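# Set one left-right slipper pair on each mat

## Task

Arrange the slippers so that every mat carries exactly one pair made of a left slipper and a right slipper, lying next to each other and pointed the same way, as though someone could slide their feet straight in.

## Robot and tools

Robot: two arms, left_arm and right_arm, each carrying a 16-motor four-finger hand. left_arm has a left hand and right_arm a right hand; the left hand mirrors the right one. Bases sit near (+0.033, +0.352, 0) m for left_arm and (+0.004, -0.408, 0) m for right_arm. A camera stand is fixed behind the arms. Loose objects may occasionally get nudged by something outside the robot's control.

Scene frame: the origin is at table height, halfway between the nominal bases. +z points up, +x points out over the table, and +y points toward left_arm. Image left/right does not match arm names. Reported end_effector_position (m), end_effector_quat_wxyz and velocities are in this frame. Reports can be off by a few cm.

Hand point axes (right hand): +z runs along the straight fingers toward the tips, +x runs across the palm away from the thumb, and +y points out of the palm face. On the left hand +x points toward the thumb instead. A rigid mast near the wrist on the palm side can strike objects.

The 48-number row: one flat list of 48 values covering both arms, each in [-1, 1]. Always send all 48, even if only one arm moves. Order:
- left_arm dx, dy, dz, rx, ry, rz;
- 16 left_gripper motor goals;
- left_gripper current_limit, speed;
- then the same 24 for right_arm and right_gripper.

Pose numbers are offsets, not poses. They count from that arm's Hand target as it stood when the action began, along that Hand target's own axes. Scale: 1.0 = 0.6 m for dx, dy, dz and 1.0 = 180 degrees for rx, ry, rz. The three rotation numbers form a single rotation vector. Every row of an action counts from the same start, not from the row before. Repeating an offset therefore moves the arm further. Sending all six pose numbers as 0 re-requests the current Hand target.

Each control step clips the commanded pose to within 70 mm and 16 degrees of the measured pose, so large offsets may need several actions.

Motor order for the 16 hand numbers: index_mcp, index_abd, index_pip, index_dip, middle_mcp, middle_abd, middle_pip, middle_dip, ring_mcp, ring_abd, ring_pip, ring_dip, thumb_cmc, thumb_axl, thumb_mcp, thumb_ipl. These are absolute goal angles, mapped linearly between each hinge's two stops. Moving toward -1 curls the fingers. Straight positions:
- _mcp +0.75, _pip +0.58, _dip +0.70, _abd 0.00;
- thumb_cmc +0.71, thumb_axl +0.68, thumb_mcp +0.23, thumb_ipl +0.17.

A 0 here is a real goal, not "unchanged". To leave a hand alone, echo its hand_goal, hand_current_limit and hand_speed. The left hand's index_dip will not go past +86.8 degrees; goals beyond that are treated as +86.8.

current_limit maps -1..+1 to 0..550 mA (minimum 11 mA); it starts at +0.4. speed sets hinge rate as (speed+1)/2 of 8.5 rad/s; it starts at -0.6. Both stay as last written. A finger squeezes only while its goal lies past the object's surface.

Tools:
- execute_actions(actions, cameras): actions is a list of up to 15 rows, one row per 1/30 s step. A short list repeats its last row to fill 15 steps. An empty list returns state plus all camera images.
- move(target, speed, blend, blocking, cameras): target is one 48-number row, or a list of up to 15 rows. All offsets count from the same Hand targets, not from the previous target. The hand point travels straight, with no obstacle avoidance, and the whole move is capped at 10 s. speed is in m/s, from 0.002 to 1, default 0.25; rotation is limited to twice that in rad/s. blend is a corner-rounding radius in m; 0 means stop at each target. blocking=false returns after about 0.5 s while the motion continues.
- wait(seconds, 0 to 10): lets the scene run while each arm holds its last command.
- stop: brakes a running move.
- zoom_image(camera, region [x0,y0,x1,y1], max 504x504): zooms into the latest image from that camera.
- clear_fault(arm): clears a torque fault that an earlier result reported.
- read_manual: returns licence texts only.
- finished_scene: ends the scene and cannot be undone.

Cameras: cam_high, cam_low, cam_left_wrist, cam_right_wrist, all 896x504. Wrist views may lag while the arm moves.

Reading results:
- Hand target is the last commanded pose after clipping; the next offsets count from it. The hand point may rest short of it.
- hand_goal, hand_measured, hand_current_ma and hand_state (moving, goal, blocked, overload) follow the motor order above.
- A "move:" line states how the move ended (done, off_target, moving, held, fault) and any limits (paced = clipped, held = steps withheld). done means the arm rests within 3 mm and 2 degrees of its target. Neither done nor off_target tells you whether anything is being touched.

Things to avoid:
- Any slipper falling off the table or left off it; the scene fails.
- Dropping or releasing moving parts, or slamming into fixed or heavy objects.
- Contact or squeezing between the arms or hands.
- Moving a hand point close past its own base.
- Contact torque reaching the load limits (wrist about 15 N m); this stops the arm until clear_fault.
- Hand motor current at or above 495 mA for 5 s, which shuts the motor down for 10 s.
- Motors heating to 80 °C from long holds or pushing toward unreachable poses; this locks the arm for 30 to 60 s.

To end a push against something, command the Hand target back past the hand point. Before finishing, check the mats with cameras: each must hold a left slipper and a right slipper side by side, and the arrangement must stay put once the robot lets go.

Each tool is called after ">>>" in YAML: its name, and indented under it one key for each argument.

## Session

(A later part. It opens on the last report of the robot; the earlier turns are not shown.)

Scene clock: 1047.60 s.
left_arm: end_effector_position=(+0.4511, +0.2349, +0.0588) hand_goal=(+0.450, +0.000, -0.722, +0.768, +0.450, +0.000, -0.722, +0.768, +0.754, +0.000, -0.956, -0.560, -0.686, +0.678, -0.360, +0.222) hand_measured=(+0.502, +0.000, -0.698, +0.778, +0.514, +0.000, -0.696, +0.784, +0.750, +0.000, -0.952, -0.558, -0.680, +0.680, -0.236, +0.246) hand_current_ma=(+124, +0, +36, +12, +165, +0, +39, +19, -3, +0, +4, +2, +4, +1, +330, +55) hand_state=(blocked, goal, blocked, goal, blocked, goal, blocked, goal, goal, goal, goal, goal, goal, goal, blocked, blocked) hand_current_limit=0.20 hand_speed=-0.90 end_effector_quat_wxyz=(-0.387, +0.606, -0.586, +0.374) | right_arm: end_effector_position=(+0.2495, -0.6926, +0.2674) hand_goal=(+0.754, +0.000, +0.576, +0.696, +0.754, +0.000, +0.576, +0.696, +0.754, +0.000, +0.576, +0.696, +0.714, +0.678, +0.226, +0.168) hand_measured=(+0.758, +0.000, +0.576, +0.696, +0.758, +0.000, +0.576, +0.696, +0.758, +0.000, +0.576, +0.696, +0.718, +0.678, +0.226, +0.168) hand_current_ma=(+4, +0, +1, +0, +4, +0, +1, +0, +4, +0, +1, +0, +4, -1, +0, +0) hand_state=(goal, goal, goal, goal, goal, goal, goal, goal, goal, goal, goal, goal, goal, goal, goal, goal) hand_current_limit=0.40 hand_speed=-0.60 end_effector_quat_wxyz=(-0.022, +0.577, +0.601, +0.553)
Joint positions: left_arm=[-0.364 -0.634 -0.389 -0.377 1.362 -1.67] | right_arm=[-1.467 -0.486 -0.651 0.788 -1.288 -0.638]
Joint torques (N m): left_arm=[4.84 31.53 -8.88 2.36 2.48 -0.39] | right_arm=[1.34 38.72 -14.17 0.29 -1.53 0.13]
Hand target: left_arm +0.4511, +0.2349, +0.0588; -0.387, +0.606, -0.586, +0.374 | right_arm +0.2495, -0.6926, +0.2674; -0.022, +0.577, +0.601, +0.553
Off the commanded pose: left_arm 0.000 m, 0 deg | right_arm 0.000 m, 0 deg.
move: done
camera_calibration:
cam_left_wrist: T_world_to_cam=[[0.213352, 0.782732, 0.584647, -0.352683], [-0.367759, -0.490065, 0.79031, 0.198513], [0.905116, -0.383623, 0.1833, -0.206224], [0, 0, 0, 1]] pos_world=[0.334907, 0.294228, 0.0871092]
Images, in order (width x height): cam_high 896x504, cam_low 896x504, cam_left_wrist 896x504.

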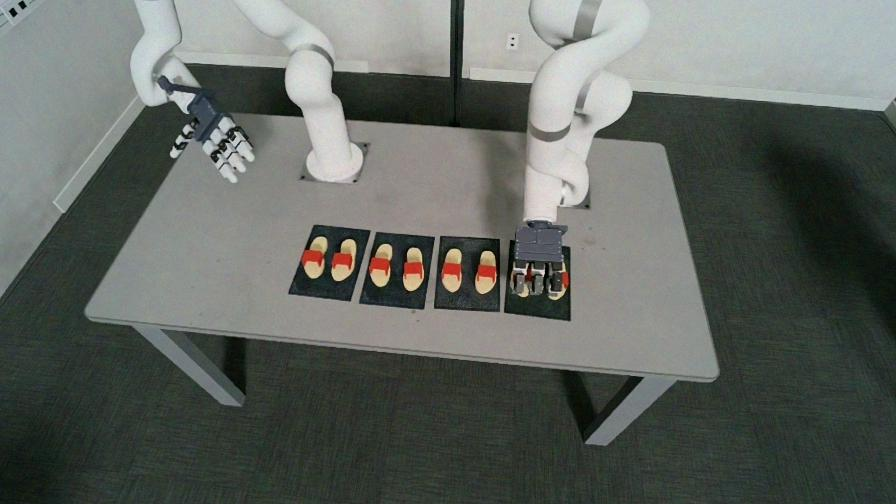

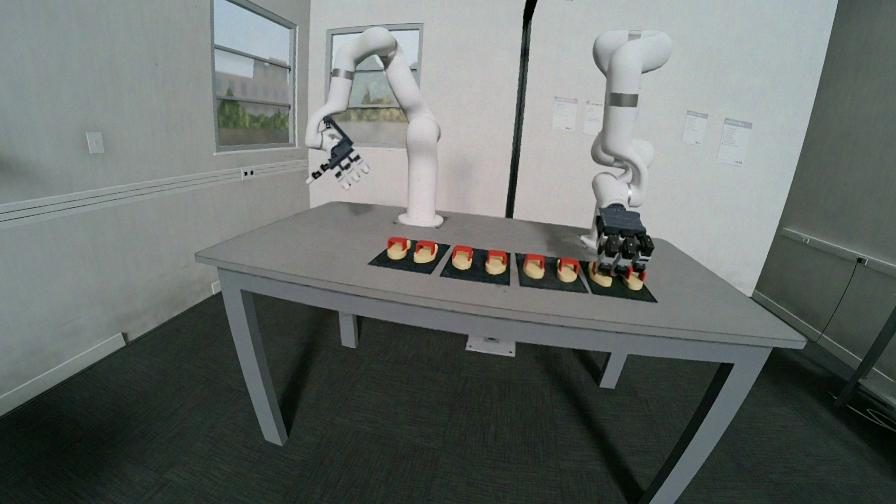

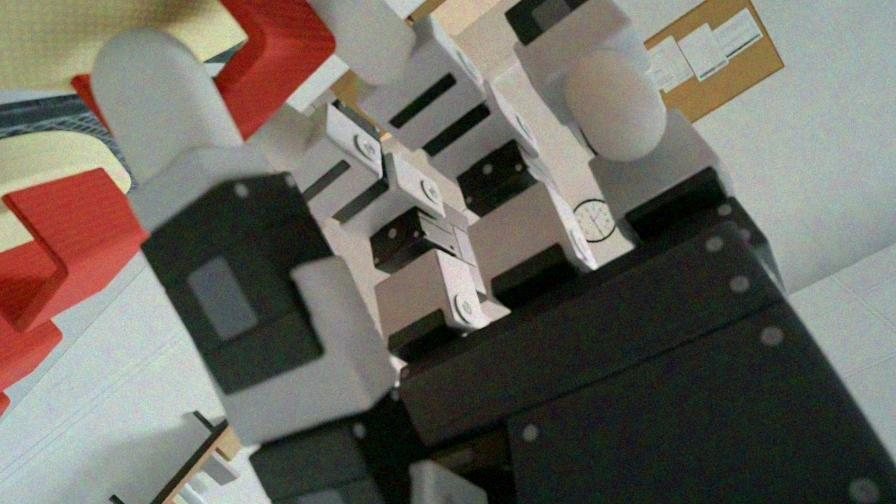

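>>> move:
  target:
    - [0,0.003,0.0014,0,0,0,0.45,0,-0.723,0.768,0.45,0,-0.723,0.768,0.753,0,-0.956,-0.56,-0.686,0.677,-0.36,0.222,0.2,-0.9,0,0,0,0,0,0,0.754,0,0.576,0.696,0.754,0,0.576,0.696,0.754,0,0.576,0.696,0.714,0.678,0.226,0.168,0.4,-0.6]
    - [0,0.003,0.0014,0,0,0,0.78,0,-0.723,0.768,0.78,0,-0.723,0.768,0.753,0,-0.956,-0.56,-0.686,0.677,-0.022,0.222,0.2,-0.88,0,0,0,0,0,0,0.754,0,0.576,0.696,0.754,0,0.576,0.696,0.754,0,0.576,0.696,0.714,0.678,0.226,0.168,0.4,-0.6]
    - [0,-0.1378,-0.0642,0,0,0,0.822,0,-0.723,0.768,0.822,0,-0.723,0.768,0.753,0,-0.956,-0.56,-0.686,0.677,-0.022,0.222,0.2,-0.88,0,0,0,0,0,0,0.754,0,0.576,0.696,0.754,0,0.576,0.696,0.754,0,0.576,0.696,0.714,0.678,0.226,0.168,0.4,-0.6]
  speed: [0.04,0.1,0.15]
  cameras: ["cam_low","cam_high"]

>>> zoom_image:
  camera: "cam_low"
  region: [350, 190, 680, 310]

>>> zoom_image:
  camera: "cam_high"
  region: [280, 200, 600, 330]

Scene clock: 1067.13 s.
left_arm: end_effector_position=(+0.4510, +0.2349, +0.1500) hand_goal=(+0.822, +0.000, -0.722, +0.768, +0.822, +0.000, -0.722, +0.768, +0.754, +0.000, -0.956, -0.560, -0.686, +0.678, -0.022, +0.222) hand_measured=(+0.808, +0.000, -0.718, +0.770, +0.806, +0.000, -0.718, +0.772, +0.750, +0.000, -0.952, -0.558, -0.682, +0.680, -0.024, +0.224) hand_current_ma=(-20, +0, +3, +2, -21, +0, +2, +2, -3, +0, +4, +2, +4, +2, -2, +2) hand_state=(goal, goal, goal, goal, goal, goal, goal, goal, goal, goal, goal, goal, goal, goal, goal, goal) hand_current_limit=0.20 hand_speed=-0.88 end_effector_quat_wxyz=(-0.387, +0.606, -0.586, +0.374) | right_arm: end_effector_position=(+0.2495, -0.6926, +0.2674) hand_goal=(+0.754, +0.000, +0.576, +0.696, +0.754, +0.000, +0.576, +0.696, +0.754, +0.000, +0.576, +0.696, +0.714, +0.678, +0.226, +0.168) hand_measured=(+0.758, +0.000, +0.576, +0.696, +0.758, +0.000, +0.576, +0.696, +0.758, +0.000, +0.576, +0.696, +0.718, +0.678, +0.226, +0.168) hand_current_ma=(+4, +0, +1, +0, +4, +0, +1, +0, +4, +0, +1, +0, +4, -1, +0, +0) hand_state=(goal, goal, goal, goal, goal, goal, goal, goal, goal, goal, goal, goal, goal, goal, goal, goal) hand_current_limit=0.40 hand_speed=-0.60 end_effector_quat_wxyz=(-0.022, +0.577, +0.601, +0.553)
Joint positions: left_arm=[-0.364 -0.275 -0.315 -0.416 1.099 -1.553] | right_arm=[-1.467 -0.486 -0.651 0.788 -1.288 -0.638]
Joint torques (N m): left_arm=[-6.28 34.5 -11.94 -2.88 0.86 0.38] | right_arm=[0.57 38.79 -14.88 0.25 -1.73 0.05]
Hand target: left_arm +0.4510, +0.2349, +0.1500; -0.387, +0.606, -0.586, +0.374 | right_arm +0.2495, -0.6926, +0.2674; -0.022, +0.577, +0.601, +0.553
Off the commanded pose: left_arm 0.000 m, 0 deg | right_arm 0.000 m, 0 deg.
move: done
Images, in order (width x height): cam_high 896x504, cam_low 896x504.

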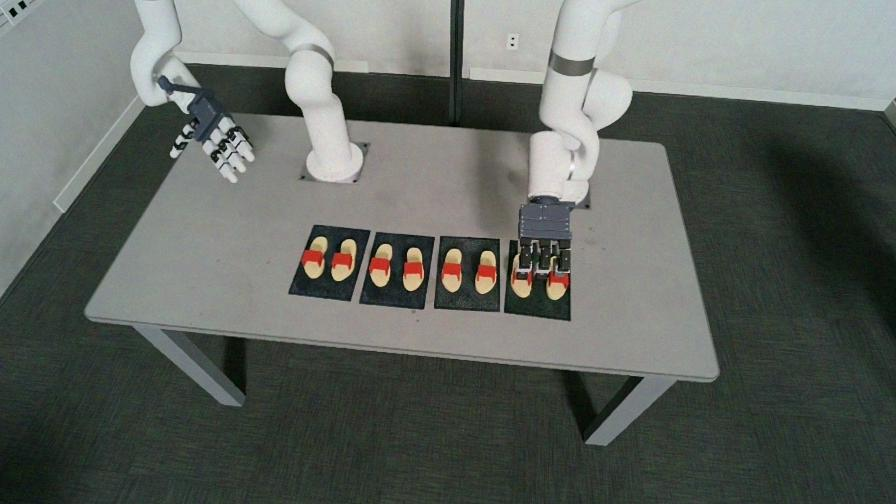

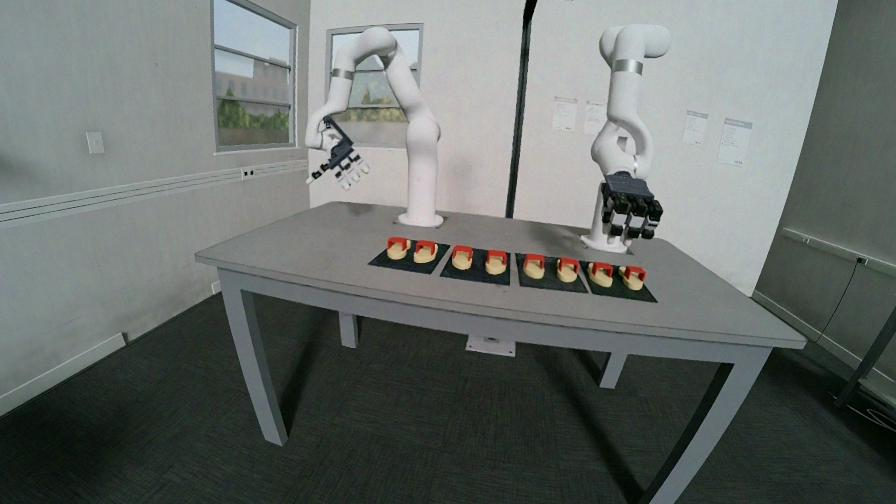

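Scaled by 1.527.

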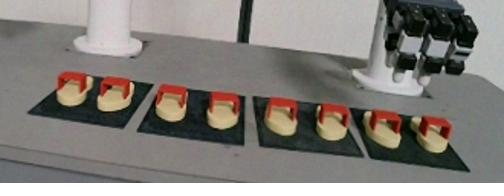

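Scaled by 1.575.

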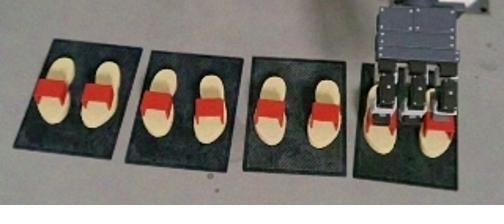

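>>> move:
  target: [-0.115,-0.1438,-0.2834,0,0,0,0.822,0,-0.723,0.768,0.822,0,-0.723,0.768,0.753,0,-0.956,-0.56,-0.686,0.677,-0.022,0.222,0.2,-0.88,0,0,0,0,0,0,0.754,0,0.576,0.696,0.754,0,0.576,0.696,0.754,0,0.576,0.696,0.714,0.678,0.226,0.168,0.4,-0.6]
  speed: 0.3
  cameras: ["cam_low","cam_high"]

>>> zoom_image:
  camera: "cam_high"
  region: [430, 215, 590, 335]

>>> zoom_image:
  camera: "cam_high"
  region: [280, 215, 440, 335]

Scene clock: 1082.13 s.
left_arm: end_effector_position=(+0.3309, +0.2999, +0.2998) hand_goal=(+0.822, +0.000, -0.722, +0.768, +0.822, +0.000, -0.722, +0.768, +0.754, +0.000, -0.956, -0.560, -0.686, +0.678, -0.022, +0.222) hand_measured=(+0.808, +0.000, -0.718, +0.770, +0.808, +0.000, -0.718, +0.772, +0.750, +0.000, -0.952, -0.558, -0.682, +0.680, -0.024, +0.224) hand_current_ma=(-20, +0, +2, +2, -20, +0, +2, +2, -3, +0, +4, +2, +3, +2, -2, +2) hand_state=(goal, goal, goal, goal, goal, goal, goal, goal, goal, goal, goal, goal, goal, goal, goal, goal) hand_current_limit=0.20 hand_speed=-0.88 end_effector_quat_wxyz=(-0.386, +0.606, -0.586, +0.374) | right_arm: end_effector_position=(+0.2495, -0.6926, +0.2674) hand_goal=(+0.754, +0.000, +0.576, +0.696, +0.754, +0.000, +0.576, +0.696, +0.754, +0.000, +0.576, +0.696, +0.714, +0.678, +0.226, +0.168) hand_measured=(+0.758, +0.000, +0.576, +0.696, +0.758, +0.000, +0.576, +0.696, +0.758, +0.000, +0.576, +0.696, +0.718, +0.678, +0.226, +0.168) hand_current_ma=(+4, +0, +1, +0, +4, +0, +1, +0, +4, +0, +1, +0, +4, -1, +0, +0) hand_state=(goal, goal, goal, goal, goal, goal, goal, goal, goal, goal, goal, goal, goal, goal, goal, goal) hand_current_limit=0.40 hand_speed=-0.60 end_effector_quat_wxyz=(-0.022, +0.577, +0.601, +0.553)
Joint positions: left_arm=[-0.241 0.811 -0.052 -0.802 0.361 -0.926] | right_arm=[-1.467 -0.486 -0.651 0.788 -1.288 -0.638]
Joint torques (N m): left_arm=[-3.96 -1.27 -28.38 -0.81 2.03 0.38] | right_arm=[1.68 38.14 -14.08 0.52 -1.71 0.13]
Hand target: left_arm +0.3309, +0.2998, +0.2999; -0.387, +0.606, -0.586, +0.374 | right_arm +0.2495, -0.6926, +0.2674; -0.022, +0.577, +0.601, +0.553
Off the commanded pose: left_arm 0.000 m, 0 deg | right_arm 0.000 m, 0 deg.
move: done; limits=paced
Images, in order (width x height): cam_high 896x504, cam_low 896x504.

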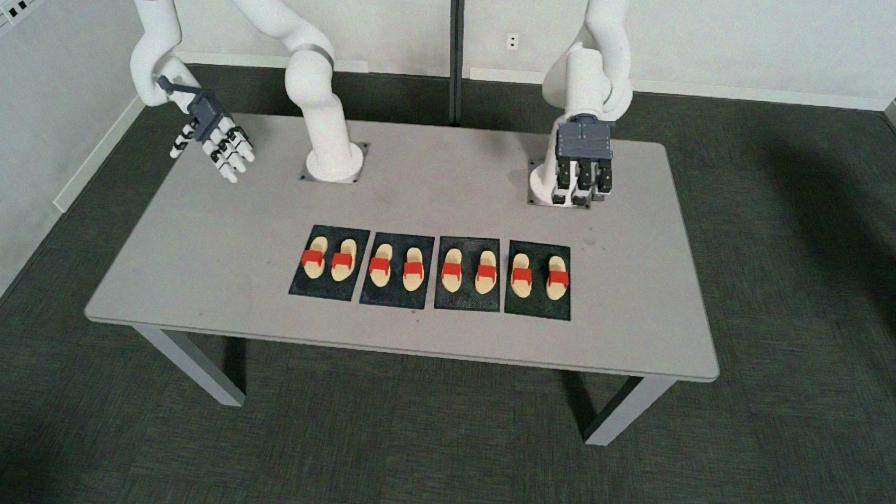

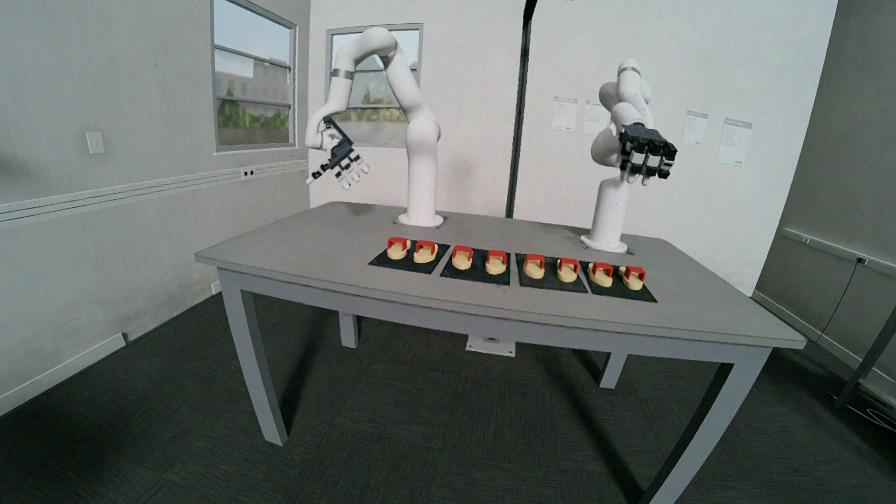

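Scaled by 3.150.

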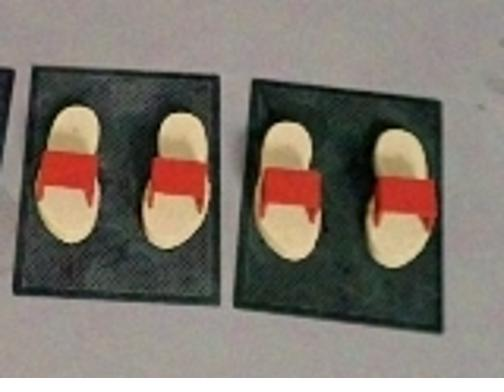

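Scaled by 3.150.

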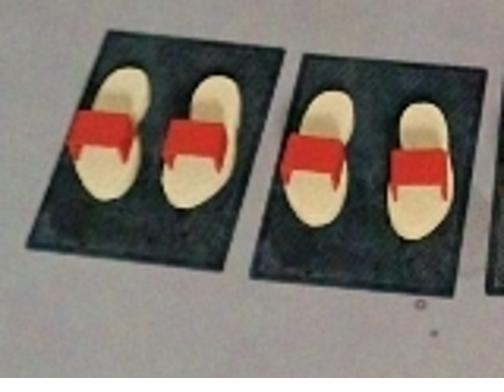

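>>> finished_scene:

The scene is finished: the task was done.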